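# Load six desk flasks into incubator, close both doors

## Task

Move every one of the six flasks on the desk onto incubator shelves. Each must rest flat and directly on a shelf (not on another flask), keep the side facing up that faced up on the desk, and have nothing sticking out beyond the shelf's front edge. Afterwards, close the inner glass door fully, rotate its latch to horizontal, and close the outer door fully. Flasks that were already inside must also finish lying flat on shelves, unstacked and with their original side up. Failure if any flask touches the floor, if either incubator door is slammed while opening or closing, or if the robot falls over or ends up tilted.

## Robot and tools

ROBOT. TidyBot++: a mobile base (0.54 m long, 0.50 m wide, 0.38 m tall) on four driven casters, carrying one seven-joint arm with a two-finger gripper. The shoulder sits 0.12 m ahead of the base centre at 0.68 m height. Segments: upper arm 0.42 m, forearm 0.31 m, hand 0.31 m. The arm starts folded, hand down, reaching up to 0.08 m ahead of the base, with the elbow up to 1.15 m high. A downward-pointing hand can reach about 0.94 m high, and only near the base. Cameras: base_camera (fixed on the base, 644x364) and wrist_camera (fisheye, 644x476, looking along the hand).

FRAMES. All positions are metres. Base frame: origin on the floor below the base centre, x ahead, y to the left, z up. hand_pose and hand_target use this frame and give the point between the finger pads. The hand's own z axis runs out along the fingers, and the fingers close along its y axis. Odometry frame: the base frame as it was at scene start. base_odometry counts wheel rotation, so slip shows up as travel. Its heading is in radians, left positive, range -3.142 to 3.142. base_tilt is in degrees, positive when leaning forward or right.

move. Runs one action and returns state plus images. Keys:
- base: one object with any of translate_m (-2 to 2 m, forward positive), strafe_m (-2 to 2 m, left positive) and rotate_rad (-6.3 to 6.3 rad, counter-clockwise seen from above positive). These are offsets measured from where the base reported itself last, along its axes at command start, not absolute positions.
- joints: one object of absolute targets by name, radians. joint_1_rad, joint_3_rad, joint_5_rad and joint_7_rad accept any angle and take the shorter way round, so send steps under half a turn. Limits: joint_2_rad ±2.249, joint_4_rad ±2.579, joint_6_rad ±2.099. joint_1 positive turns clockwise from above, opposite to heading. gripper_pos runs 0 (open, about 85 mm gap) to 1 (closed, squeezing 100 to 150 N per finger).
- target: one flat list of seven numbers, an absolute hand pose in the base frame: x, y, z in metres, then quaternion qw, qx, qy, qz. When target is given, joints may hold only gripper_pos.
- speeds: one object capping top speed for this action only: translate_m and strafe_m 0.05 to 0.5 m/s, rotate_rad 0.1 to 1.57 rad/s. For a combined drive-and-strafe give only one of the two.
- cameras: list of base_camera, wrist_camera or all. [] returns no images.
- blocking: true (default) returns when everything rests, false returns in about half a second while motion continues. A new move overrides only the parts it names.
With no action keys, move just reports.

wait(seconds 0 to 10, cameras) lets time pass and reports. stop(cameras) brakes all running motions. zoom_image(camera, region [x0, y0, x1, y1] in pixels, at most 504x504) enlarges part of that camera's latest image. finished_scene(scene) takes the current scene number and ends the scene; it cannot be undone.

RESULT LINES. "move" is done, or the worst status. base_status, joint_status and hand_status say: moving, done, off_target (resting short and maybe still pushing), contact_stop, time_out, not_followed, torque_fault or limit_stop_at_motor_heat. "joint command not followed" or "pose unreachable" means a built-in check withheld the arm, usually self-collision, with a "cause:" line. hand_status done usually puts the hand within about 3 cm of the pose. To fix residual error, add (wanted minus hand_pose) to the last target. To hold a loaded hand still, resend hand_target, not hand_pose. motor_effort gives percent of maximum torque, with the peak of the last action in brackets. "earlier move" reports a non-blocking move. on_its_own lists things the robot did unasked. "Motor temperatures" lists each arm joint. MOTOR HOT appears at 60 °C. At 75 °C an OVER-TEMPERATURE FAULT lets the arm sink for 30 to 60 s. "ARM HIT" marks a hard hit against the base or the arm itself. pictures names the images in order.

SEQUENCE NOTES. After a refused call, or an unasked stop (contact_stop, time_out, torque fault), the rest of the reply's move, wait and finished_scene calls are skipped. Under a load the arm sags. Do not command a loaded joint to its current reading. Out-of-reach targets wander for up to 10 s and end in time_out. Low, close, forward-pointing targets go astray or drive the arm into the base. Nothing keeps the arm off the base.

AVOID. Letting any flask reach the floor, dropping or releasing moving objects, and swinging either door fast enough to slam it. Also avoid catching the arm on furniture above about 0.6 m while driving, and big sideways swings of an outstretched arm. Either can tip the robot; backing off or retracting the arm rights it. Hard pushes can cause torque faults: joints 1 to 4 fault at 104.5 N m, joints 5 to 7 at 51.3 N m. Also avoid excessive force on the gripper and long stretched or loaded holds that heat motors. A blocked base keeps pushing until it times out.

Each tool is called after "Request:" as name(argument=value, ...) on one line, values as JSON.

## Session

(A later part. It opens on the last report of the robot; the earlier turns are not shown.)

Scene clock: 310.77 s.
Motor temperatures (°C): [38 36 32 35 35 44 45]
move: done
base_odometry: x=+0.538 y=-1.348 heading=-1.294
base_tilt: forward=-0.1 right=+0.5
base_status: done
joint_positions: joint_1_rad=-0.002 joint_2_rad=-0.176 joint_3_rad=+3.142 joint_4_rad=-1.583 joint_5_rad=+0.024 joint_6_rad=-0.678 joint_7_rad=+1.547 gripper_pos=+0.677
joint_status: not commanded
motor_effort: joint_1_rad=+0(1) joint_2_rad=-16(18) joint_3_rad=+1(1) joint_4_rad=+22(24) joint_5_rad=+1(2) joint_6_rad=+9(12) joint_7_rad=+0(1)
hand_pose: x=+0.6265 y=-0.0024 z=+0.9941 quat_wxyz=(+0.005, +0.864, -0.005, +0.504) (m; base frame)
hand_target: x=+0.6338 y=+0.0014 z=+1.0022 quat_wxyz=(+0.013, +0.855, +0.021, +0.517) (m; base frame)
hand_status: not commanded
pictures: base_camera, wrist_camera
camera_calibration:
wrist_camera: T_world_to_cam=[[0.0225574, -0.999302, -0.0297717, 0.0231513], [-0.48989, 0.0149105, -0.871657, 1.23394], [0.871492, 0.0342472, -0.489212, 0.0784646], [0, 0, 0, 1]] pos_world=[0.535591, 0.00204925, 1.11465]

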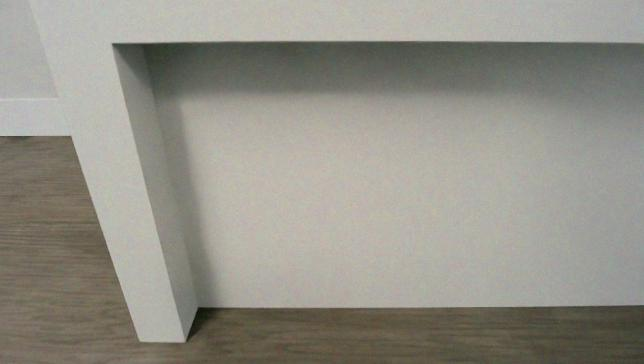

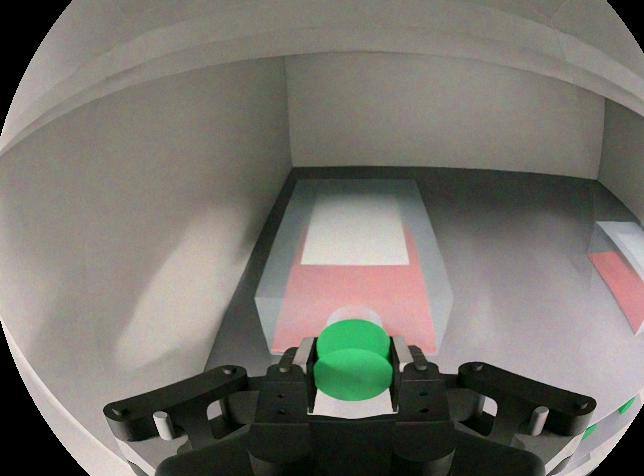

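Request:
move(joints={"joint_4_rad": -1.604}, cameras=["wrist_camera"])

Scene clock: 312.50 s.
Motor temperatures (°C): [38 36 32 35 35 44 45]
move: done
base_odometry: x=+0.538 y=-1.348 heading=-1.294
base_tilt: forward=-0.2 right=+0.6
base_status: not commanded
joint_positions: joint_1_rad=-0.002 joint_2_rad=-0.175 joint_3_rad=+3.142 joint_4_rad=-1.603 joint_5_rad=+0.024 joint_6_rad=-0.678 joint_7_rad=+1.547 gripper_pos=+0.677
joint_status: all done
motor_effort: joint_1_rad=+1(1) joint_2_rad=-15(16) joint_3_rad=+0(1) joint_4_rad=+22(23) joint_5_rad=+1(1) joint_6_rad=+10(10) joint_7_rad=+0(1)
hand_pose: x=+0.6244 y=-0.0024 z=+0.9822 quat_wxyz=(+0.005, +0.869, -0.005, +0.495) (m; base frame)
hand_target: x=+0.6313 y=+0.0014 z=+0.9882 quat_wxyz=(+0.012, +0.862, +0.021, +0.507) (m; base frame)
hand_status: not commanded
pictures: wrist_camera
camera_calibration:
wrist_camera: T_world_to_cam=[[0.0219403, -0.999302, -0.0302316, 0.0236779], [-0.507716, 0.0149123, -0.861395, 1.22358], [0.861245, 0.0342483, -0.507035, 0.0982705], [0, 0, 0, 1]] pos_world=[0.536079, 0.00204924, 1.10453]

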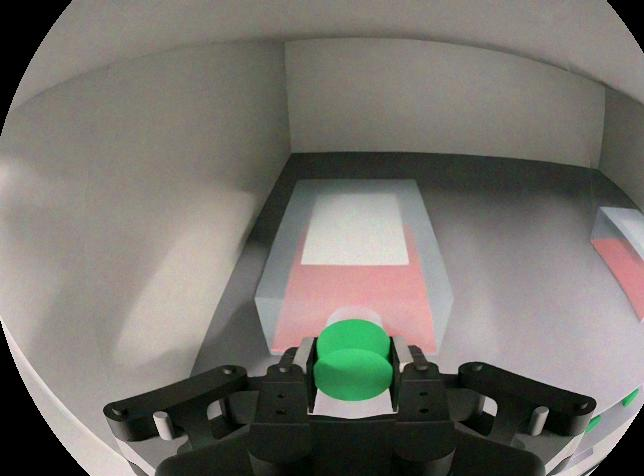

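Request:
move(joints={"joint_4_rad": -1.624, "joint_6_rad": -0.63}, cameras=["wrist_camera"])

Scene clock: 313.43 s.
Motor temperatures (°C): [38 36 32 35 35 44 45]
move: done
base_odometry: x=+0.538 y=-1.348 heading=-1.294
base_tilt: forward=-0.1 right=+0.5
base_status: not commanded
joint_positions: joint_1_rad=-0.002 joint_2_rad=-0.175 joint_3_rad=+3.142 joint_4_rad=-1.622 joint_5_rad=+0.024 joint_6_rad=-0.677 joint_7_rad=+1.547 gripper_pos=+0.677
joint_status: all done
motor_effort: joint_1_rad=+0(1) joint_2_rad=-15(16) joint_3_rad=+0(1) joint_4_rad=+22(23) joint_5_rad=+1(1) joint_6_rad=+9(10) joint_7_rad=+0(1)
hand_pose: x=+0.6225 y=-0.0024 z=+0.9715 quat_wxyz=(+0.005, +0.873, -0.005, +0.487) (m; base frame)
hand_target: x=+0.6312 y=+0.0014 z=+0.9803 quat_wxyz=(+0.012, +0.863, +0.021, +0.504) (m; base frame)
hand_status: not commanded
pictures: wrist_camera
camera_calibration:
wrist_camera: T_world_to_cam=[[0.0214532, -0.999304, -0.0305293, 0.0239855], [-0.522899, 0.0148115, -0.852266, 1.21395], [0.852124, 0.0342476, -0.522217, 0.115012], [0, 0, 0, 1]] pos_world=[0.536256, 0.00204941, 1.0954]

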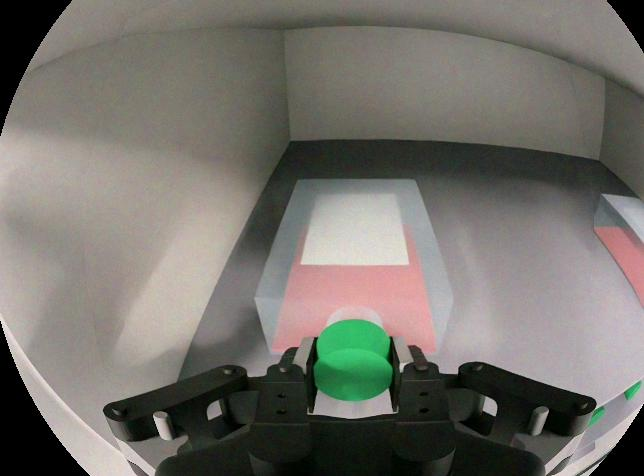

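Request:
move(joints={"joint_4_rad": -1.634, "joint_6_rad": -0.62}, cameras=["wrist_camera"])

Scene clock: 314.33 s.
Motor temperatures (°C): [38 36 32 35 35 44 45]
move: done
base_odometry: x=+0.538 y=-1.348 heading=-1.294
base_tilt: forward=-0.2 right=+0.5
base_status: not commanded
joint_positions: joint_1_rad=-0.002 joint_2_rad=-0.175 joint_3_rad=+3.142 joint_4_rad=-1.630 joint_5_rad=+0.024 joint_6_rad=-0.674 joint_7_rad=+1.547 gripper_pos=+0.677
joint_status: all done
motor_effort: joint_1_rad=+1(1) joint_2_rad=-14(16) joint_3_rad=+0(1) joint_4_rad=+21(23) joint_5_rad=+1(2) joint_6_rad=+8(10) joint_7_rad=+1(1)
hand_pose: x=+0.6220 y=-0.0024 z=+0.9679 quat_wxyz=(+0.005, +0.874, -0.005, +0.485) (m; base frame)
hand_target: x=+0.6316 y=+0.0014 z=+0.9772 quat_wxyz=(+0.012, +0.863, +0.021, +0.504) (m; base frame)
hand_status: not commanded
pictures: wrist_camera
camera_calibration:
wrist_camera: T_world_to_cam=[[0.0215015, -0.999303, -0.0305105, 0.023839], [-0.526913, 0.0146083, -0.849793, 1.21076], [0.849647, 0.0343482, -0.526232, 0.118962], [0, 0, 0, 1]] pos_world=[0.536377, 0.00204916, 1.09222]

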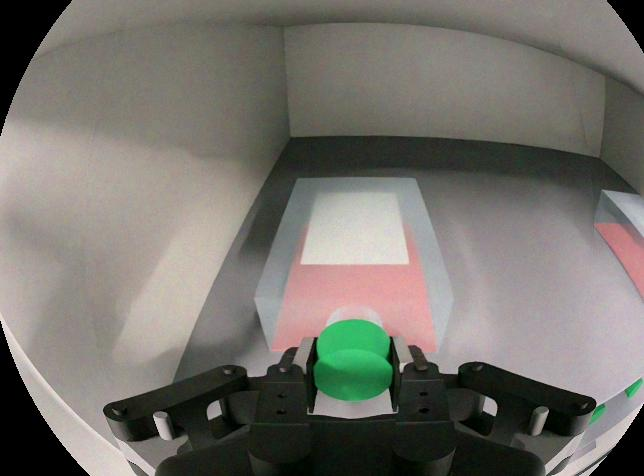

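Request:
move(joints={"joint_4_rad": -1.642, "joint_6_rad": -0.595}, cameras=["wrist_camera"])

Scene clock: 315.50 s.
Motor temperatures (°C): [38 36 32 35 35 44 45]
move: done
base_odometry: x=+0.538 y=-1.348 heading=-1.294
base_tilt: forward=-0.1 right=+0.6
base_status: not commanded
joint_positions: joint_1_rad=-0.002 joint_2_rad=-0.175 joint_3_rad=+3.142 joint_4_rad=-1.639 joint_5_rad=+0.024 joint_6_rad=-0.654 joint_7_rad=+1.547 gripper_pos=+0.677
joint_status: all done
motor_effort: joint_1_rad=+0(1) joint_2_rad=-16(16) joint_3_rad=+1(1) joint_4_rad=+22(23) joint_5_rad=+1(2) joint_6_rad=+9(10) joint_7_rad=+1(1)
hand_pose: x=+0.6240 y=-0.0023 z=+0.9677 quat_wxyz=(+0.005, +0.872, -0.005, +0.490) (m; base frame)
hand_target: x=+0.6344 y=+0.0014 z=+0.9793 quat_wxyz=(+0.013, +0.859, +0.021, +0.512) (m; base frame)
hand_status: not commanded
pictures: wrist_camera
camera_calibration:
wrist_camera: T_world_to_cam=[[0.022319, -0.999294, -0.0302337, 0.0231481], [-0.517919, 0.0143099, -0.85531, 1.21146], [0.855138, 0.0347483, -0.517234, 0.105002], [0, 0, 0, 1]] pos_world=[0.537129, 0.00214735, 1.09118]

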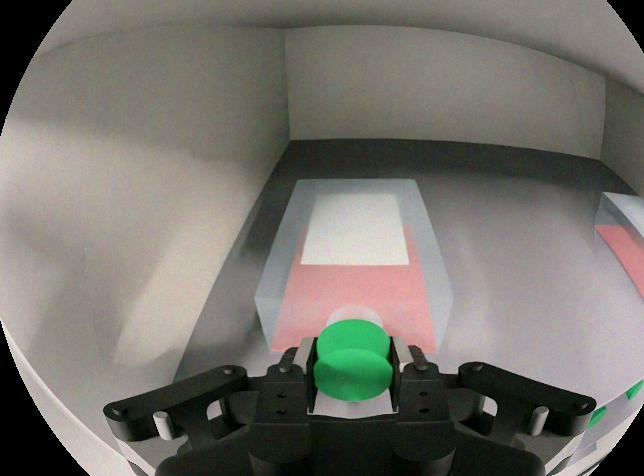

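Request:
move(joints={"joint_4_rad": -1.650, "joint_6_rad": -0.588}, cameras=["wrist_camera"])

Scene clock: 316.57 s.
Motor temperatures (°C): [38 36 32 35 35 44 45]
move: done
base_odometry: x=+0.538 y=-1.348 heading=-1.294
base_tilt: forward=-0.2 right=+0.6
base_status: not commanded
joint_positions: joint_1_rad=-0.002 joint_2_rad=-0.175 joint_3_rad=+3.142 joint_4_rad=-1.644 joint_5_rad=+0.024 joint_6_rad=-0.648 joint_7_rad=+1.547 gripper_pos=+0.677
joint_status: all done
motor_effort: joint_1_rad=+1(1) joint_2_rad=-15(16) joint_3_rad=+0(1) joint_4_rad=+21(22) joint_5_rad=+1(2) joint_6_rad=+8(10) joint_7_rad=+0(1)
hand_pose: x=+0.6245 y=-0.0023 z=+0.9668 quat_wxyz=(+0.005, +0.871, -0.005, +0.491) (m; base frame)
hand_target: x=+0.6345 y=+0.0014 z=+0.9765 quat_wxyz=(+0.013, +0.859, +0.021, +0.511) (m; base frame)
hand_status: not commanded
pictures: wrist_camera
camera_calibration:
wrist_camera: T_world_to_cam=[[0.022516, -0.999292, -0.0301563, 0.0230196], [-0.516231, 0.0142104, -0.856332, 1.21081], [0.856153, 0.0348488, -0.515545, 0.101875], [0, 0, 0, 1]] pos_world=[0.53732, 0.00224694, 1.09007]

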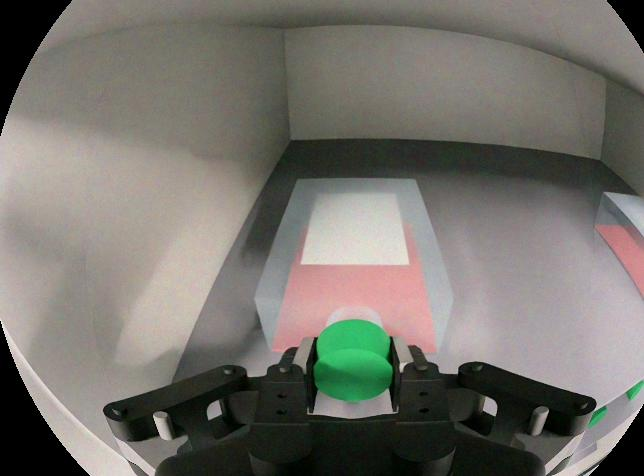

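Request:
move(joints={"joint_4_rad": -1.660, "joint_6_rad": -0.580}, cameras=["wrist_camera"])

Scene clock: 317.60 s.
Motor temperatures (°C): [38 36 32 35 35 44 45]
move: done
base_odometry: x=+0.538 y=-1.348 heading=-1.294
base_tilt: forward=-0.2 right=+0.5
base_status: not commanded
joint_positions: joint_1_rad=-0.002 joint_2_rad=-0.175 joint_3_rad=+3.142 joint_4_rad=-1.649 joint_5_rad=+0.024 joint_6_rad=-0.638 joint_7_rad=+1.547 gripper_pos=+0.677
joint_status: all done
motor_effort: joint_1_rad=+1(1) joint_2_rad=-15(15) joint_3_rad=+0(1) joint_4_rad=+22(22) joint_5_rad=+1(1) joint_6_rad=+8(9) joint_7_rad=+0(1)
hand_pose: x=+0.6254 y=-0.0022 z=+0.9666 quat_wxyz=(+0.005, +0.870, -0.005, +0.493) (m; base frame)
hand_target: x=+0.6345 y=+0.0014 z=+0.9729 quat_wxyz=(+0.013, +0.860, +0.021, +0.510) (m; base frame)
hand_status: not commanded
pictures: wrist_camera
camera_calibration:
wrist_camera: T_world_to_cam=[[0.0229301, -0.999287, -0.0299795, 0.0225756], [-0.512185, 0.0140108, -0.858761, 1.21081], [0.858569, 0.0350465, -0.511499, 0.0955587], [0, 0, 0, 1]] pos_world=[0.537598, 0.00224613, 1.08935]

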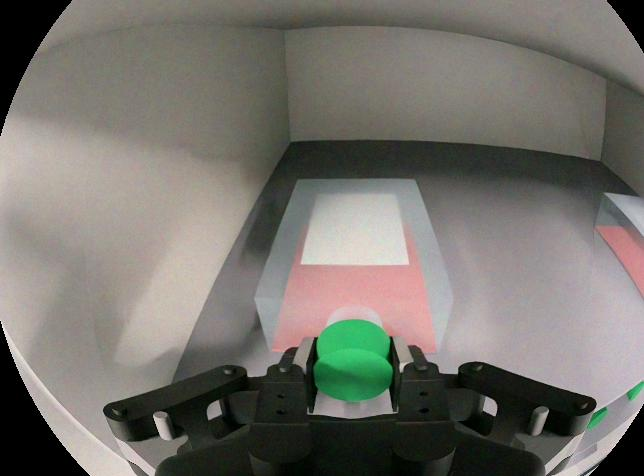

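Request:
move(joints={"gripper_pos": 0.45}, cameras=["wrist_camera"])

Scene clock: 319.03 s.
Motor temperatures (°C): [38 36 32 35 35 44 45]
move: done
base_odometry: x=+0.538 y=-1.348 heading=-1.294
base_tilt: forward=-0.2 right=+0.6
base_status: not commanded
joint_positions: joint_1_rad=-0.002 joint_2_rad=-0.175 joint_3_rad=+3.142 joint_4_rad=-1.649 joint_5_rad=+0.024 joint_6_rad=-0.638 joint_7_rad=+1.547 gripper_pos=+0.450
joint_status: all done
motor_effort: joint_1_rad=+1(1) joint_2_rad=-15(15) joint_3_rad=+1(1) joint_4_rad=+22(22) joint_5_rad=+1(2) joint_6_rad=+8(10) joint_7_rad=+1(1)
hand_pose: x=+0.6254 y=-0.0022 z=+0.9663 quat_wxyz=(+0.005, +0.870, -0.005, +0.493) (m; base frame)
hand_target: x=+0.6345 y=+0.0014 z=+0.9729 quat_wxyz=(+0.013, +0.860, +0.021, +0.510) (m; base frame)
hand_status: not commanded
pictures: wrist_camera
camera_calibration:
wrist_camera: T_world_to_cam=[[0.0229685, -0.999289, -0.0299042, 0.022467], [-0.512611, 0.013909, -0.858509, 1.2106], [0.858314, 0.0350479, -0.511927, 0.0960587], [0, 0, 0, 1]] pos_world=[0.5376, 0.00224629, 1.08915]

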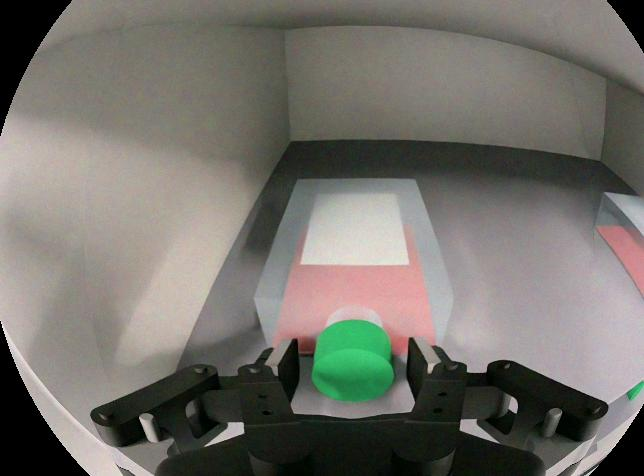

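Request:
move(base={"translate_m": -0.12}, speeds={"translate_m": 0.2}, cameras=["wrist_camera"])

Scene clock: 320.77 s.
Motor temperatures (°C): [38 36 32 35 35 44 45]
move: done
base_odometry: x=+0.505 y=-1.232 heading=-1.294
base_tilt: forward=-0.2 right=+0.6
base_status: done
joint_positions: joint_1_rad=-0.002 joint_2_rad=-0.175 joint_3_rad=+3.142 joint_4_rad=-1.650 joint_5_rad=+0.024 joint_6_rad=-0.635 joint_7_rad=+1.547 gripper_pos=+0.450
joint_status: not commanded
motor_effort: joint_1_rad=+1(1) joint_2_rad=-15(18) joint_3_rad=+0(1) joint_4_rad=+21(22) joint_5_rad=+2(2) joint_6_rad=+9(10) joint_7_rad=+1(1)
hand_pose: x=+0.6257 y=-0.0022 z=+0.9666 quat_wxyz=(+0.005, +0.870, -0.005, +0.493) (m; base frame)
hand_target: x=+0.6345 y=+0.0014 z=+0.9729 quat_wxyz=(+0.013, +0.860, +0.021, +0.510) (m; base frame)
hand_status: not commanded
pictures: wrist_camera
camera_calibration:
wrist_camera: T_world_to_cam=[[0.0231197, -0.999285, -0.0299064, 0.0223883], [-0.510725, 0.0139106, -0.859631, 1.21093], [0.859433, 0.0351484, -0.510039, 0.0933697], [0, 0, 0, 1]] pos_world=[0.53769, 0.0022457, 1.08925]

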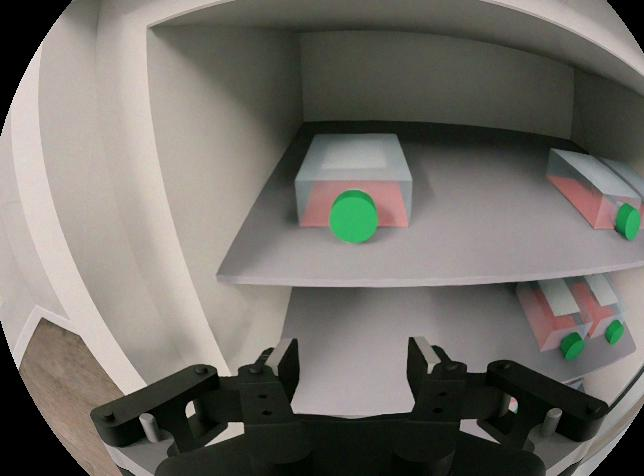

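Request:
move(base={"translate_m": -0.4}, cameras=[])

Request:
move(base={"translate_m": -0.66, "strafe_m": 1.05, "rotate_rad": 2.575}, joints={"joint_1_rad": 0.0, "joint_2_rad": -0.042, "joint_3_rad": 3.1416, "joint_4_rad": -1.37, "joint_5_rad": 0.0, "joint_6_rad": -0.84, "joint_7_rad": 1.62, "gripper_pos": 0.0})

Scene clock: 348.53 s.
Motor temperatures (°C): [38 36 32 34 35 44 45]
move: done
base_odometry: x=+0.395 y=-0.847 heading=-1.293
base_tilt: forward=-0.2 right=+0.6
base_status: done
joint_positions: joint_1_rad=-0.002 joint_2_rad=-0.180 joint_3_rad=+3.142 joint_4_rad=-1.651 joint_5_rad=+0.024 joint_6_rad=-0.635 joint_7_rad=+1.547 gripper_pos=+0.450
joint_status: not commanded
motor_effort: joint_1_rad=+1(1) joint_2_rad=-14(18) joint_3_rad=+1(1) joint_4_rad=+21(22) joint_5_rad=+1(2) joint_6_rad=+9(10) joint_7_rad=+1(1)
hand_pose: x=+0.6241 y=-0.0022 z=+0.9682 quat_wxyz=(+0.005, +0.869, -0.005, +0.495) (m; base frame)
hand_target: x=+0.6345 y=+0.0014 z=+0.9729 quat_wxyz=(+0.013, +0.860, +0.021, +0.510) (m; base frame)
hand_status: not commanded
pictures: none
No camera images: "cameras" was empty.

Scene clock: 352.57 s.
Motor temperatures (°C): [38 36 32 34 35 44 45]
move: done
base_odometry: x=+1.224 y=+0.075 heading=+1.283
base_tilt: forward=-0.1 right=+0.6
base_status: done
joint_positions: joint_1_rad=+0.000 joint_2_rad=-0.046 joint_3_rad=+3.143 joint_4_rad=-1.392 joint_5_rad=+0.024 joint_6_rad=-0.769 joint_7_rad=+1.547 gripper_pos=+0.000
joint_status: all done
motor_effort: joint_1_rad=+0(3) joint_2_rad=-19(22) joint_3_rad=+0(4) joint_4_rad=+22(23) joint_5_rad=+1(2) joint_6_rad=+9(10) joint_7_rad=+1(2)
hand_pose: x=+0.6725 y=-0.0045 z=+1.0110 quat_wxyz=(+0.006, +0.871, -0.007, +0.491) (m; base frame)
hand_target: x=+0.6639 y=+0.0014 z=+1.0027 quat_wxyz=(+0.011, +0.884, +0.022, +0.468) (m; base frame)
hand_status: not commanded
pictures: base_camera, wrist_camera
camera_calibration:
wrist_camera: T_world_to_cam=[[0.0169074, -0.999389, -0.0305891, 0.0252661], [-0.515233, 0.0175103, -0.856871, 1.27336], [0.856883, 0.030248, -0.514622, 0.0821786], [0, 0, 0, 1]] pos_world=[0.585233, 0.000467947, 1.13417]

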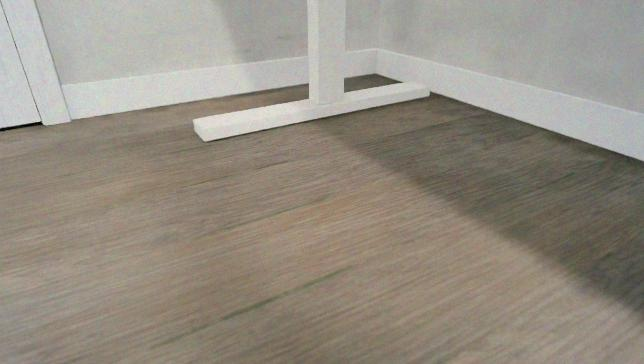

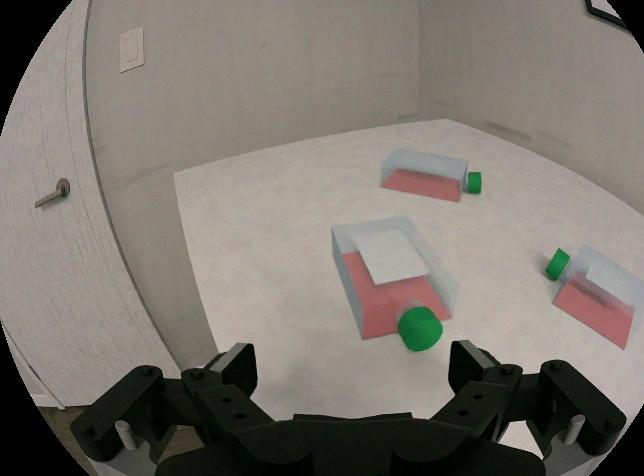

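Request:
move(base={"strafe_m": -0.056}, joints={"joint_1_rad": 0.0, "joint_2_rad": -0.06, "joint_3_rad": 3.1416, "joint_4_rad": -1.675, "joint_5_rad": 0.0, "joint_6_rad": -0.44, "joint_7_rad": 1.62})

Scene clock: 357.07 s.
Motor temperatures (°C): [38 36 32 34 35 44 45]
move: done
base_odometry: x=+1.278 y=+0.059 heading=+1.283
base_tilt: forward=-0.2 right=+0.6
base_status: done
joint_positions: joint_1_rad=+0.001 joint_2_rad=-0.052 joint_3_rad=+3.143 joint_4_rad=-1.666 joint_5_rad=+0.024 joint_6_rad=-0.505 joint_7_rad=+1.547 gripper_pos=+0.000
joint_status: all done
motor_effort: joint_1_rad=+1(3) joint_2_rad=-19(21) joint_3_rad=+0(3) joint_4_rad=+21(23) joint_5_rad=+1(2) joint_6_rad=+9(10) joint_7_rad=+1(1)
hand_pose: x=+0.6769 y=-0.0036 z=+0.9260 quat_wxyz=(+0.005, +0.872, -0.005, +0.489) (m; base frame)
hand_target: x=+0.6833 y=+0.0014 z=+0.9430 quat_wxyz=(+0.013, +0.856, +0.021, +0.517) (m; base frame)
hand_status: not commanded
pictures: base_camera, wrist_camera
camera_calibration:
wrist_camera: T_world_to_cam=[[0.0218033, -0.999309, -0.0300883, 0.0195628], [-0.518912, 0.0144126, -0.854706, 1.2033], [0.85455, 0.0342485, -0.518239, 0.0396069], [0, 0, 0, 1]] pos_world=[0.590135, 0.000850059, 1.04958]

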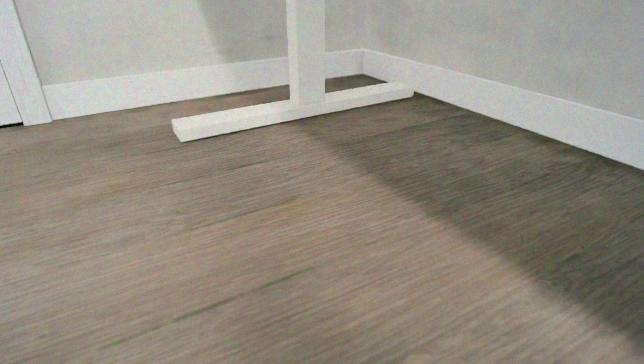

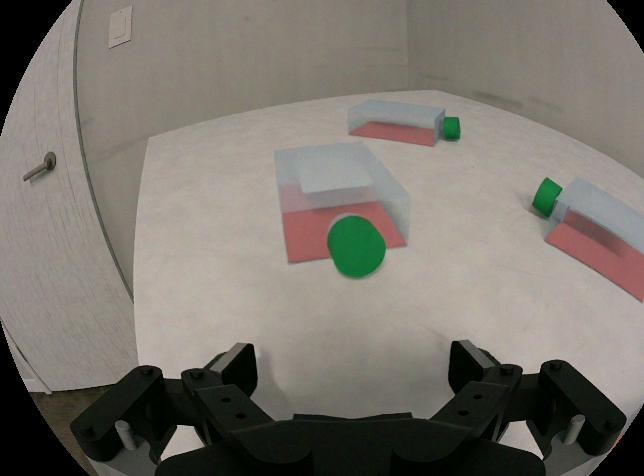

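Request:
move(base={"translate_m": 0.093}, speeds={"translate_m": 0.15})

Scene clock: 359.13 s.
Motor temperatures (°C): [38 36 32 34 35 44 45]
move: done
base_odometry: x=+1.305 y=+0.149 heading=+1.283
base_tilt: forward=-0.2 right=+0.6
base_status: done
joint_positions: joint_1_rad=+0.001 joint_2_rad=-0.062 joint_3_rad=+3.143 joint_4_rad=-1.667 joint_5_rad=+0.024 joint_6_rad=-0.501 joint_7_rad=+1.547 gripper_pos=+0.000
joint_status: not commanded
motor_effort: joint_1_rad=+1(1) joint_2_rad=-19(22) joint_3_rad=+0(1) joint_4_rad=+21(22) joint_5_rad=+0(2) joint_6_rad=+8(10) joint_7_rad=+1(1)
hand_pose: x=+0.6749 y=-0.0036 z=+0.9322 quat_wxyz=(+0.005, +0.869, -0.005, +0.495) (m; base frame)
hand_target: x=+0.6833 y=+0.0014 z=+0.9430 quat_wxyz=(+0.013, +0.856, +0.021, +0.517) (m; base frame)
hand_status: not commanded
pictures: base_camera, wrist_camera
camera_calibration:
wrist_camera: T_world_to_cam=[[0.0221978, -0.999309, -0.0297971, 0.0193558], [-0.507592, 0.0144121, -0.861477, 1.20622], [0.861312, 0.0342477, -0.506921, 0.0294419], [0, 0, 0, 1]] pos_world=[0.586478, 0.000950065, 1.05463]

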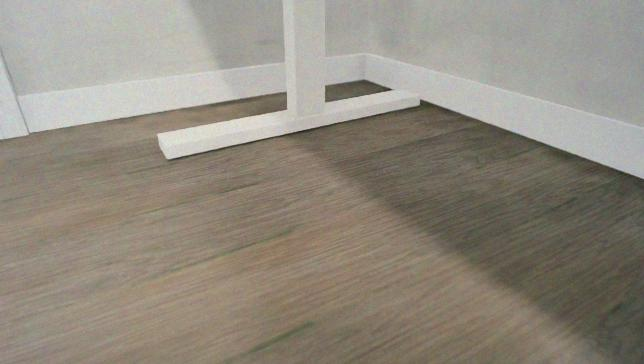

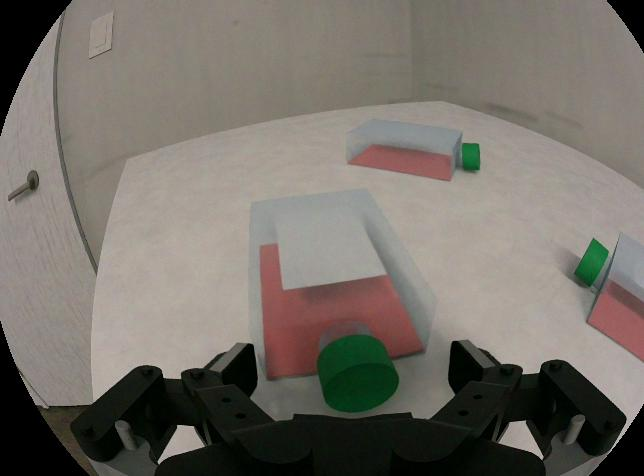

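Request:
move(joints={"joint_4_rad": -1.688, "joint_6_rad": -0.43}, base={"translate_m": 0.004}, cameras=["wrist_camera"])

Request:
move(joints={"gripper_pos": 0.85}, cameras=["wrist_camera"])

Scene clock: 360.60 s.
Motor temperatures (°C): [38 36 32 34 35 44 45]
move: done
base_odometry: x=+1.306 y=+0.153 heading=+1.283
base_tilt: forward=-0.2 right=+0.6
base_status: done
joint_positions: joint_1_rad=+0.001 joint_2_rad=-0.063 joint_3_rad=+3.143 joint_4_rad=-1.679 joint_5_rad=+0.024 joint_6_rad=-0.490 joint_7_rad=+1.547 gripper_pos=+0.000
joint_status: all done
motor_effort: joint_1_rad=+1(1) joint_2_rad=-19(23) joint_3_rad=+1(1) joint_4_rad=+21(22) joint_5_rad=+0(1) joint_6_rad=+8(9) joint_7_rad=+0(1)
hand_pose: x=+0.6743 y=-0.0035 z=+0.9290 quat_wxyz=(+0.005, +0.869, -0.005, +0.495) (m; base frame)
hand_target: x=+0.6827 y=+0.0014 z=+0.9381 quat_wxyz=(+0.013, +0.857, +0.021, +0.516) (m; base frame)
hand_status: not commanded
pictures: wrist_camera
camera_calibration:
wrist_camera: T_world_to_cam=[[0.0225141, -0.999301, -0.0298576, 0.0191476], [-0.507402, 0.0143114, -0.861591, 1.20308], [0.861415, 0.0345478, -0.506725, 0.0280196], [0, 0, 0, 1]] pos_world=[0.585876, 0.000948503, 1.05133]

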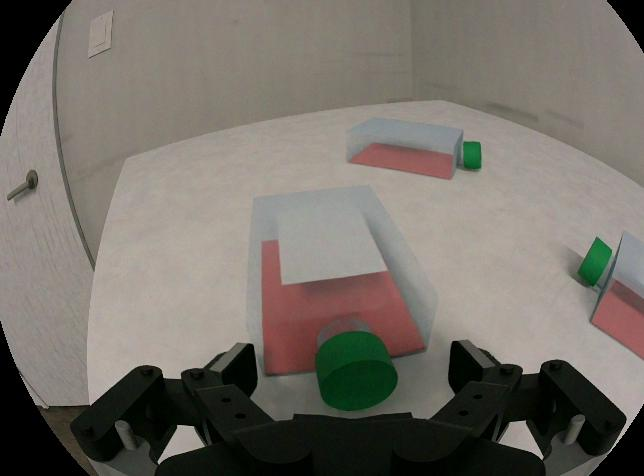

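Scene clock: 361.63 s.
Motor temperatures (°C): [38 36 32 34 35 44 45]
move: off_target
base_odometry: x=+1.306 y=+0.153 heading=+1.283
base_tilt: forward=-0.1 right=+0.5
base_status: not commanded
joint_positions: joint_1_rad=+0.001 joint_2_rad=-0.063 joint_3_rad=+3.143 joint_4_rad=-1.679 joint_5_rad=+0.024 joint_6_rad=-0.489 joint_7_rad=+1.547 gripper_pos=+0.679
joint_status: gripper_pos off_target (ended at +0.679, target +0.850)
motor_effort: joint_1_rad=+0(1) joint_2_rad=-18(20) joint_3_rad=+1(1) joint_4_rad=+21(22) joint_5_rad=+1(2) joint_6_rad=+8(9) joint_7_rad=+1(2)
hand_pose: x=+0.6745 y=-0.0035 z=+0.9294 quat_wxyz=(+0.005, +0.868, -0.005, +0.496) (m; base frame)
hand_target: x=+0.6827 y=+0.0014 z=+0.9381 quat_wxyz=(+0.013, +0.857, +0.021, +0.516) (m; base frame)
hand_status: not commanded
pictures: wrist_camera
camera_calibration:
wrist_camera: T_world_to_cam=[[0.022614, -0.999302, -0.0297341, 0.0189683], [-0.50601, 0.01421, -0.86241, 1.20337], [0.862231, 0.0345483, -0.505336, 0.0262357], [0, 0, 0, 1]] pos_world=[0.585869, 0.000948666, 1.05162]

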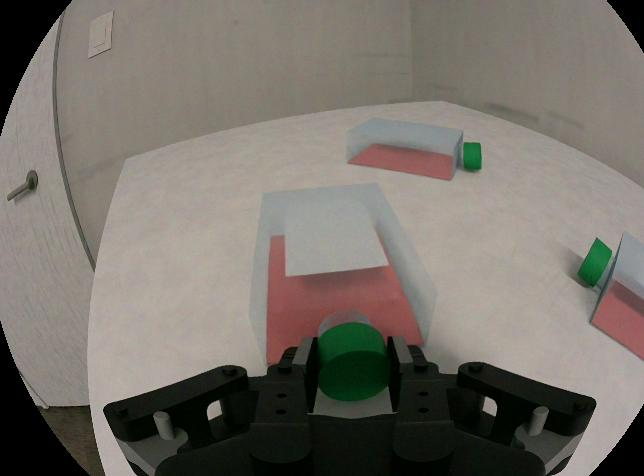

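Request:
move(joints={"joint_4_rad": -1.56, "joint_6_rad": -0.66}, cameras=["wrist_camera"])

Scene clock: 364.07 s.
Motor temperatures (°C): [37 36 32 34 35 44 45]
move: done
base_odometry: x=+1.306 y=+0.153 heading=+1.283
base_tilt: forward=-0.1 right=+0.6
base_status: not commanded
joint_positions: joint_1_rad=+0.001 joint_2_rad=-0.063 joint_3_rad=+3.143 joint_4_rad=-1.585 joint_5_rad=+0.024 joint_6_rad=-0.600 joint_7_rad=+1.547 gripper_pos=+0.679
joint_status: all done
motor_effort: joint_1_rad=+0(1) joint_2_rad=-20(21) joint_3_rad=+0(1) joint_4_rad=+22(24) joint_5_rad=+1(2) joint_6_rad=+9(10) joint_7_rad=+1(1)
hand_pose: x=+0.6719 y=-0.0042 z=+0.9542 quat_wxyz=(+0.006, +0.873, -0.006, +0.488) (m; base frame)
hand_target: x=+0.6661 y=+0.0014 z=+0.9511 quat_wxyz=(+0.012, +0.882, +0.022, +0.471) (m; base frame)
hand_status: not commanded
pictures: wrist_camera
camera_calibration:
wrist_camera: T_world_to_cam=[[0.0194035, -0.999358, -0.0301171, 0.0215674], [-0.520848, 0.0156089, -0.853507, 1.22495], [0.853429, 0.0322475, -0.520211, 0.0612124], [0, 0, 0, 1]] pos_world=[0.585353, 0.000459599, 1.07799]

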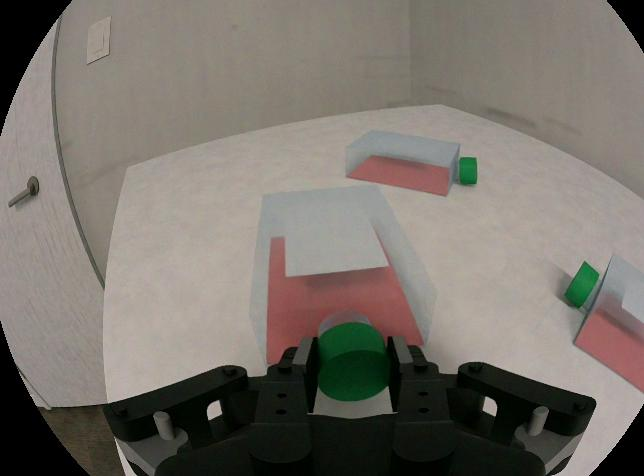

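Request:
move(joints={"joint_2_rad": -0.05, "joint_4_rad": -1.45, "joint_6_rad": -0.78}, cameras=[])

Request:
move(base={"translate_m": -0.25}, speeds={"translate_m": 0.4}, cameras=["wrist_camera"])

Scene clock: 368.13 s.
Motor temperatures (°C): [37 36 32 34 35 44 45]
move: done
base_odometry: x=+1.306 y=+0.153 heading=+1.283
base_tilt: forward=-0.2 right=+0.6
base_status: not commanded
joint_positions: joint_1_rad=+0.001 joint_2_rad=-0.061 joint_3_rad=+3.143 joint_4_rad=-1.474 joint_5_rad=+0.024 joint_6_rad=-0.711 joint_7_rad=+1.547 gripper_pos=+0.679
joint_status: all done
motor_effort: joint_1_rad=+1(1) joint_2_rad=-20(21) joint_3_rad=+0(1) joint_4_rad=+22(23) joint_5_rad=+1(2) joint_6_rad=+9(11) joint_7_rad=+0(1)
hand_pose: x=+0.6686 y=-0.0049 z=+0.9877 quat_wxyz=(+0.006, +0.873, -0.007, +0.487) (m; base frame)
hand_target: x=+0.6631 y=+0.0014 z=+0.9774 quat_wxyz=(+0.011, +0.886, +0.022, +0.462) (m; base frame)
hand_status: not commanded
pictures: none
No camera images: "cameras" was empty.

Scene clock: 369.97 s.
Motor temperatures (°C): [37 36 32 34 35 44 45]
move: done
base_odometry: x=+1.235 y=-0.087 heading=+1.283
base_tilt: forward=-0.2 right=+0.6
base_status: done
joint_positions: joint_1_rad=+0.000 joint_2_rad=-0.057 joint_3_rad=+3.143 joint_4_rad=-1.473 joint_5_rad=+0.024 joint_6_rad=-0.718 joint_7_rad=+1.547 gripper_pos=+0.679
joint_status: not commanded
motor_effort: joint_1_rad=+1(3) joint_2_rad=-19(23) joint_3_rad=+0(3) joint_4_rad=+22(23) joint_5_rad=+1(2) joint_6_rad=+9(10) joint_7_rad=+0(1)
hand_pose: x=+0.6690 y=-0.0048 z=+0.9843 quat_wxyz=(+0.006, +0.876, -0.007, +0.483) (m; base frame)
hand_target: x=+0.6631 y=+0.0014 z=+0.9774 quat_wxyz=(+0.011, +0.886, +0.022, +0.462) (m; base frame)
hand_status: not commanded
pictures: wrist_camera
camera_calibration:
wrist_camera: T_world_to_cam=[[0.0164926, -0.999394, -0.0306464, 0.0245246], [-0.531148, 0.0172111, -0.847104, 1.24967], [0.847118, 0.0302487, -0.530542, 0.0936601], [0, 0, 0, 1]] pos_world=[0.584015, 0.000168437, 1.10904]

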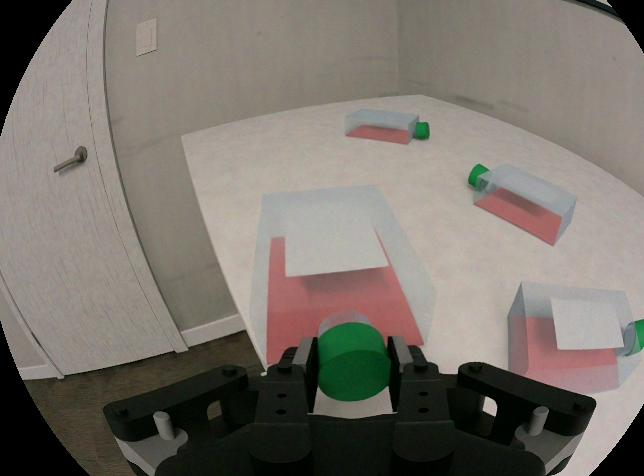

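Request:
move(base={"translate_m": -0.25}, speeds={"translate_m": 0.5}, cameras=[])

Request:
move(base={"translate_m": -0.7658, "strafe_m": 0.5446, "rotate_rad": -2.715}, speeds={"translate_m": 0.45, "rotate_rad": 1.1})

Scene clock: 372.47 s.
Motor temperatures (°C): [37 36 32 34 35 44 45]
move: done
base_odometry: x=+1.164 y=-0.327 heading=+1.283
base_tilt: forward=-0.1 right=+0.6
base_status: done
joint_positions: joint_1_rad=+0.000 joint_2_rad=-0.058 joint_3_rad=+3.143 joint_4_rad=-1.473 joint_5_rad=+0.024 joint_6_rad=-0.719 joint_7_rad=+1.547 gripper_pos=+0.679
joint_status: not commanded
motor_effort: joint_1_rad=+1(1) joint_2_rad=-20(23) joint_3_rad=+0(1) joint_4_rad=+22(23) joint_5_rad=+1(2) joint_6_rad=+10(10) joint_7_rad=+1(1)
hand_pose: x=+0.6685 y=-0.0048 z=+0.9845 quat_wxyz=(+0.006, +0.876, -0.007, +0.483) (m; base frame)
hand_target: x=+0.6631 y=+0.0014 z=+0.9774 quat_wxyz=(+0.011, +0.886, +0.022, +0.462) (m; base frame)
hand_status: not commanded
pictures: none
No camera images: "cameras" was empty.

Scene clock: 376.20 s.
Motor temperatures (°C): [37 36 32 34 35 44 45]
move: done
base_odometry: x=+0.424 y=-0.907 heading=-1.432
base_tilt: forward=-0.2 right=+0.6
base_status: done
joint_positions: joint_1_rad=+0.003 joint_2_rad=-0.047 joint_3_rad=+3.145 joint_4_rad=-1.473 joint_5_rad=+0.024 joint_6_rad=-0.719 joint_7_rad=+1.547 gripper_pos=+0.679
joint_status: not commanded
motor_effort: joint_1_rad=+0(3) joint_2_rad=-20(23) joint_3_rad=+0(3) joint_4_rad=+22(23) joint_5_rad=+1(2) joint_6_rad=+9(10) joint_7_rad=+0(1)
hand_pose: x=+0.6716 y=-0.0071 z=+0.9787 quat_wxyz=(+0.007, +0.878, -0.009, +0.478) (m; base frame)
hand_target: x=+0.6631 y=+0.0014 z=+0.9774 quat_wxyz=(+0.011, +0.886, +0.022, +0.462) (m; base frame)
hand_status: not commanded
pictures: base_camera, wrist_camera
camera_calibration:
wrist_camera: T_world_to_cam=[[0.0120569, -0.999449, -0.03092, 0.0252435], [-0.540245, 0.0195094, -0.841282, 1.24679], [0.841421, 0.0268476, -0.539712, 0.101364], [0, 0, 0, 1]] pos_world=[0.587976, -0.00181586, 1.10439]

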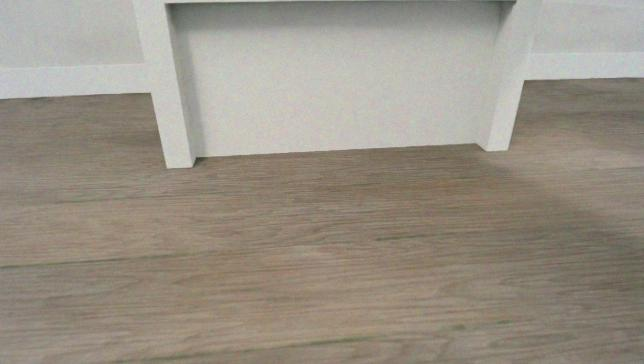

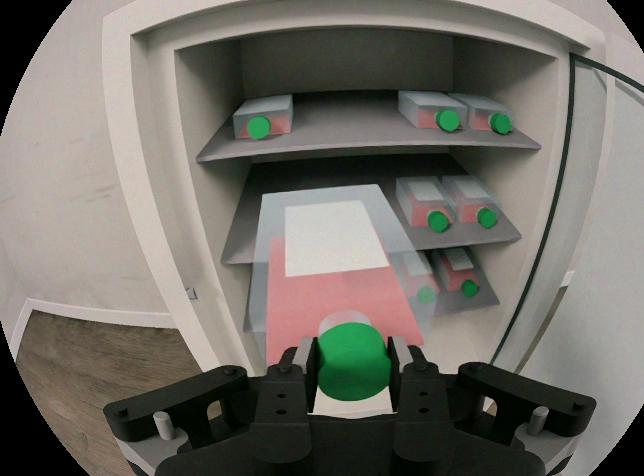

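Request:
move(base={"strafe_m": -0.072}, joints={"joint_2_rad": -0.05, "joint_4_rad": -1.43, "joint_6_rad": -0.635}, cameras=["wrist_camera"])

Request:
move(base={"translate_m": 0.23, "strafe_m": 0.032}, speeds={"translate_m": 0.25}, cameras=["wrist_camera"])

Scene clock: 380.43 s.
Motor temperatures (°C): [37 36 32 34 35 44 45]
move: done
base_odometry: x=+0.353 y=-0.917 heading=-1.433
base_tilt: forward=-0.2 right=+0.6
base_status: done
joint_positions: joint_1_rad=+0.004 joint_2_rad=-0.049 joint_3_rad=+3.145 joint_4_rad=-1.452 joint_5_rad=+0.024 joint_6_rad=-0.635 joint_7_rad=+1.547 gripper_pos=+0.679
joint_status: all done
motor_effort: joint_1_rad=+1(3) joint_2_rad=-20(22) joint_3_rad=+0(3) joint_4_rad=+23(25) joint_5_rad=+1(2) joint_6_rad=+10(11) joint_7_rad=+0(1)
hand_pose: x=+0.6864 y=-0.0076 z=+1.0142 quat_wxyz=(+0.007, +0.852, -0.009, +0.524) (m; base frame)
hand_target: x=+0.6877 y=+0.0014 z=+1.0279 quat_wxyz=(+0.013, +0.845, +0.021, +0.534) (m; base frame)
hand_status: not commanded
pictures: wrist_camera
camera_calibration:
wrist_camera: T_world_to_cam=[[0.0156726, -0.999473, -0.0284391, 0.0206852], [-0.447971, 0.0184094, -0.893858, 1.27458], [0.893911, 0.0267489, -0.447446, -0.0215546], [0, 0, 0, 1]] pos_world=[0.589921, -0.00221348, 1.13024]

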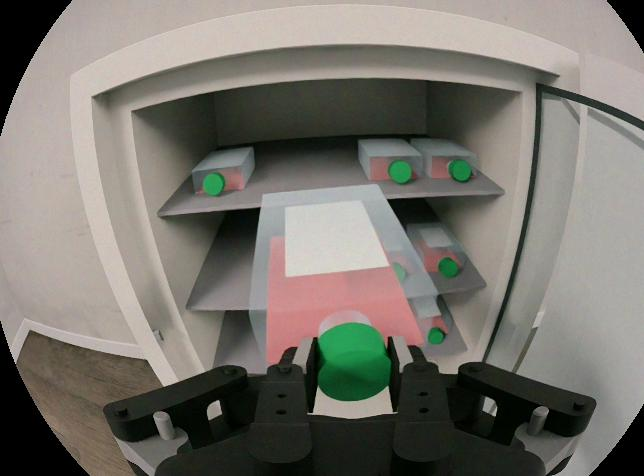

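Scene clock: 382.23 s.
Motor temperatures (°C): [37 36 32 34 35 44 45]
move: done
base_odometry: x=+0.416 y=-1.140 heading=-1.433
base_tilt: forward=-0.2 right=+0.6
base_status: done
joint_positions: joint_1_rad=+0.004 joint_2_rad=-0.048 joint_3_rad=+3.145 joint_4_rad=-1.452 joint_5_rad=+0.024 joint_6_rad=-0.635 joint_7_rad=+1.547 gripper_pos=+0.679
joint_status: not commanded
motor_effort: joint_1_rad=+1(2) joint_2_rad=-20(23) joint_3_rad=+0(1) joint_4_rad=+22(23) joint_5_rad=+0(2) joint_6_rad=+9(11) joint_7_rad=+0(1)
hand_pose: x=+0.6866 y=-0.0076 z=+1.0138 quat_wxyz=(+0.007, +0.852, -0.009, +0.524) (m; base frame)
hand_target: x=+0.6877 y=+0.0014 z=+1.0279 quat_wxyz=(+0.013, +0.845, +0.021, +0.534) (m; base frame)
hand_status: not commanded
pictures: wrist_camera
camera_calibration:
wrist_camera: T_world_to_cam=[[0.0156571, -0.999473, -0.0284462, 0.020692], [-0.448451, 0.0184083, -0.893618, 1.27455], [0.89367, 0.0267482, -0.447926, -0.0212293], [0, 0, 0, 1]] pos_world=[0.590223, -0.00221347, 1.13004]

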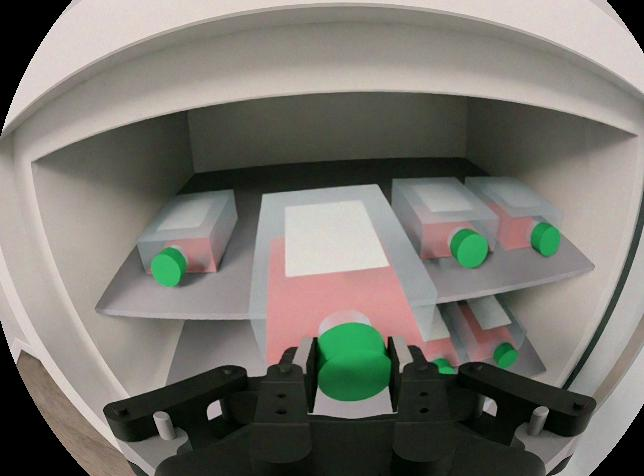

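Request:
move(joints={"joint_2_rad": -0.05, "joint_4_rad": -1.485, "joint_6_rad": -0.655}, cameras=["wrist_camera"])

Scene clock: 384.43 s.
Motor temperatures (°C): [37 36 32 34 35 44 45]
move: done
base_odometry: x=+0.416 y=-1.140 heading=-1.433
base_tilt: forward=-0.2 right=+0.6
base_status: not commanded
joint_positions: joint_1_rad=+0.004 joint_2_rad=-0.048 joint_3_rad=+3.145 joint_4_rad=-1.488 joint_5_rad=+0.024 joint_6_rad=-0.635 joint_7_rad=+1.547 gripper_pos=+0.679
joint_status: all done
motor_effort: joint_1_rad=+1(1) joint_2_rad=-21(22) joint_3_rad=+0(1) joint_4_rad=+22(24) joint_5_rad=+1(2) joint_6_rad=+10(10) joint_7_rad=+0(1)
hand_pose: x=+0.6831 y=-0.0075 z=+0.9927 quat_wxyz=(+0.007, +0.861, -0.009, +0.508) (m; base frame)
hand_target: x=+0.6797 y=+0.0014 z=+0.9902 quat_wxyz=(+0.012, +0.865, +0.021, +0.502) (m; base frame)
hand_status: not commanded
pictures: wrist_camera
camera_calibration:
wrist_camera: T_world_to_cam=[[0.014613, -0.999466, -0.0292163, 0.0216496], [-0.480337, 0.0186101, -0.876886, 1.25922], [0.876962, 0.0268476, -0.479809, 0.0155791], [0, 0, 0, 1]] pos_world=[0.590872, -0.00221437, 1.1123]

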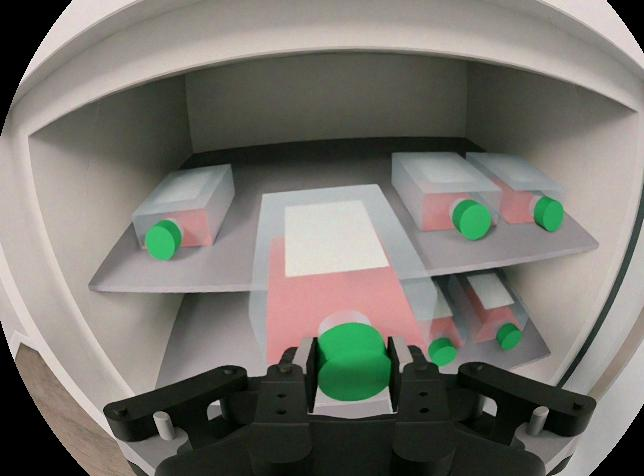

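Request:
move(base={"translate_m": 0.15, "strafe_m": 0.030}, speeds={"translate_m": 0.15}, cameras=["wrist_camera"])

Scene clock: 386.70 s.
Motor temperatures (°C): [37 36 32 34 35 44 45]
move: done
base_odometry: x=+0.466 y=-1.285 heading=-1.433
base_tilt: forward=-0.2 right=+0.5
base_status: done
joint_positions: joint_1_rad=+0.004 joint_2_rad=-0.049 joint_3_rad=+3.145 joint_4_rad=-1.488 joint_5_rad=+0.024 joint_6_rad=-0.635 joint_7_rad=+1.547 gripper_pos=+0.679
joint_status: not commanded
motor_effort: joint_1_rad=+1(1) joint_2_rad=-20(23) joint_3_rad=+0(1) joint_4_rad=+22(23) joint_5_rad=+1(2) joint_6_rad=+10(10) joint_7_rad=+1(1)
hand_pose: x=+0.6827 y=-0.0075 z=+0.9933 quat_wxyz=(+0.007, +0.861, -0.009, +0.509) (m; base frame)
hand_target: x=+0.6797 y=+0.0014 z=+0.9902 quat_wxyz=(+0.012, +0.865, +0.021, +0.502) (m; base frame)
hand_status: not commanded
pictures: wrist_camera
camera_calibration:
wrist_camera: T_world_to_cam=[[0.0146433, -0.999466, -0.0292017, 0.021636], [-0.479476, 0.0186092, -0.877357, 1.25948], [0.877433, 0.0268489, -0.478948, 0.0149353], [0, 0, 0, 1]] pos_world=[0.590468, -0.00221438, 1.1128]

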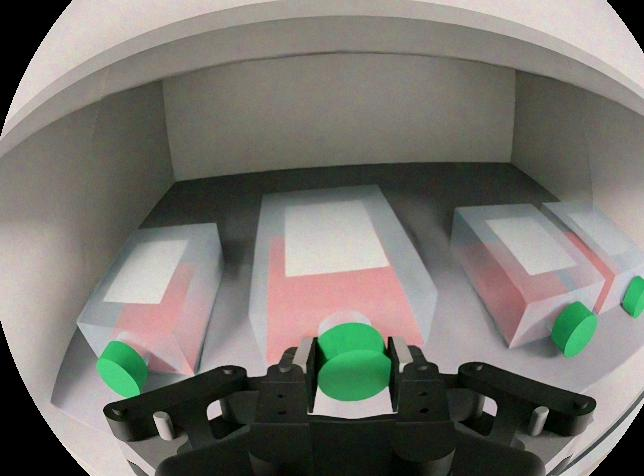

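Request:
move(cameras=["wrist_camera"])

Scene clock: 396.43 s.
Motor temperatures (°C): [37 36 32 34 35 44 45]
base_odometry: x=+0.466 y=-1.285 heading=-1.433
base_tilt: forward=-0.1 right=+0.6
base_status: done
joint_positions: joint_1_rad=+0.004 joint_2_rad=-0.049 joint_3_rad=+3.145 joint_4_rad=-1.488 joint_5_rad=+0.024 joint_6_rad=-0.635 joint_7_rad=+1.547 gripper_pos=+0.679
joint_status: not commanded
motor_effort: joint_1_rad=+1(1) joint_2_rad=-20(23) joint_3_rad=+0(1) joint_4_rad=+23(23) joint_5_rad=+1(2) joint_6_rad=+10(10) joint_7_rad=+0(1)
hand_pose: x=+0.6827 y=-0.0075 z=+0.9933 quat_wxyz=(+0.007, +0.861, -0.009, +0.509) (m; base frame)
hand_target: x=+0.6797 y=+0.0014 z=+0.9902 quat_wxyz=(+0.012, +0.865, +0.021, +0.502) (m; base frame)
hand_status: not commanded
pictures: wrist_camera
camera_calibration:
wrist_camera: T_world_to_cam=[[0.0146433, -0.999466, -0.0292017, 0.021636], [-0.479476, 0.0186092, -0.877357, 1.25948], [0.877433, 0.0268489, -0.478948, 0.0149353], [0, 0, 0, 1]] pos_world=[0.590468, -0.00221438, 1.1128]

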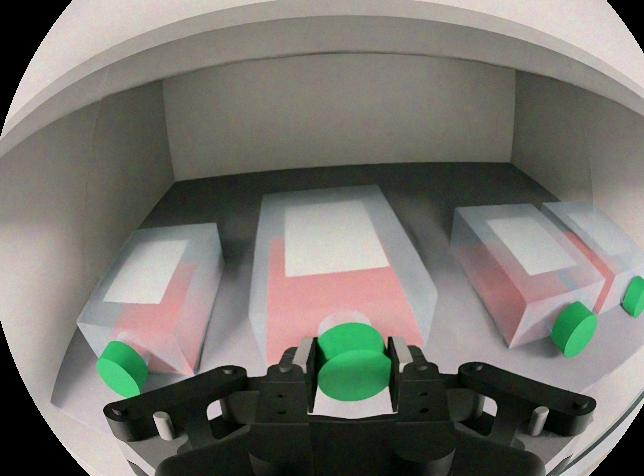

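Request:
move(base={"translate_m": 0.02, "strafe_m": 0.003}, speeds={"translate_m": 0.1}, cameras=[])

Request:
move(joints={"joint_4_rad": -1.505, "joint_6_rad": -0.655}, cameras=["wrist_camera"])

Scene clock: 397.70 s.
Motor temperatures (°C): [37 36 32 34 35 44 45]
move: done
base_odometry: x=+0.472 y=-1.304 heading=-1.433
base_tilt: forward=-0.2 right=+0.6
base_status: done
joint_positions: joint_1_rad=+0.004 joint_2_rad=-0.066 joint_3_rad=+3.145 joint_4_rad=-1.493 joint_5_rad=+0.024 joint_6_rad=-0.637 joint_7_rad=+1.548 gripper_pos=+0.679
joint_status: not commanded
motor_effort: joint_1_rad=+0(1) joint_2_rad=-17(21) joint_3_rad=+0(2) joint_4_rad=+22(27) joint_5_rad=+1(2) joint_6_rad=+9(14) joint_7_rad=+1(1)
hand_pose: x=+0.6766 y=-0.0075 z=+0.9990 quat_wxyz=(+0.007, +0.858, -0.009, +0.513) (m; base frame)
hand_target: x=+0.6797 y=+0.0014 z=+0.9902 quat_wxyz=(+0.012, +0.865, +0.021, +0.502) (m; base frame)
hand_status: not commanded
pictures: none
No camera images: "cameras" was empty.

Scene clock: 398.27 s.
Motor temperatures (°C): [37 36 32 34 35 44 45]
move: done
base_odometry: x=+0.472 y=-1.304 heading=-1.433
base_tilt: forward=-0.2 right=+0.6
base_status: not commanded
joint_positions: joint_1_rad=+0.004 joint_2_rad=-0.066 joint_3_rad=+3.145 joint_4_rad=-1.501 joint_5_rad=+0.024 joint_6_rad=-0.637 joint_7_rad=+1.548 gripper_pos=+0.679
joint_status: all done
motor_effort: joint_1_rad=+0(1) joint_2_rad=-15(17) joint_3_rad=+0(0) joint_4_rad=+21(23) joint_5_rad=+1(1) joint_6_rad=+10(10) joint_7_rad=+0(1)
hand_pose: x=+0.6758 y=-0.0075 z=+0.9947 quat_wxyz=(+0.007, +0.860, -0.009, +0.510) (m; base frame)
hand_target: x=+0.6774 y=+0.0014 z=+0.9785 quat_wxyz=(+0.012, +0.870, +0.021, +0.493) (m; base frame)
hand_status: not commanded
pictures: wrist_camera
camera_calibration:
wrist_camera: T_world_to_cam=[[0.0148311, -0.999472, -0.0289136, 0.0213448], [-0.478137, 0.0183072, -0.878095, 1.25715], [0.87816, 0.0268478, -0.477613, 0.0198302], [0, 0, 0, 1]] pos_world=[0.583361, -0.00221387, 1.11399]

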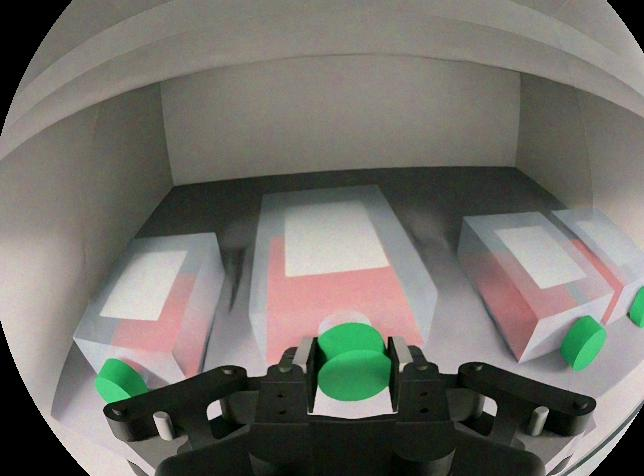

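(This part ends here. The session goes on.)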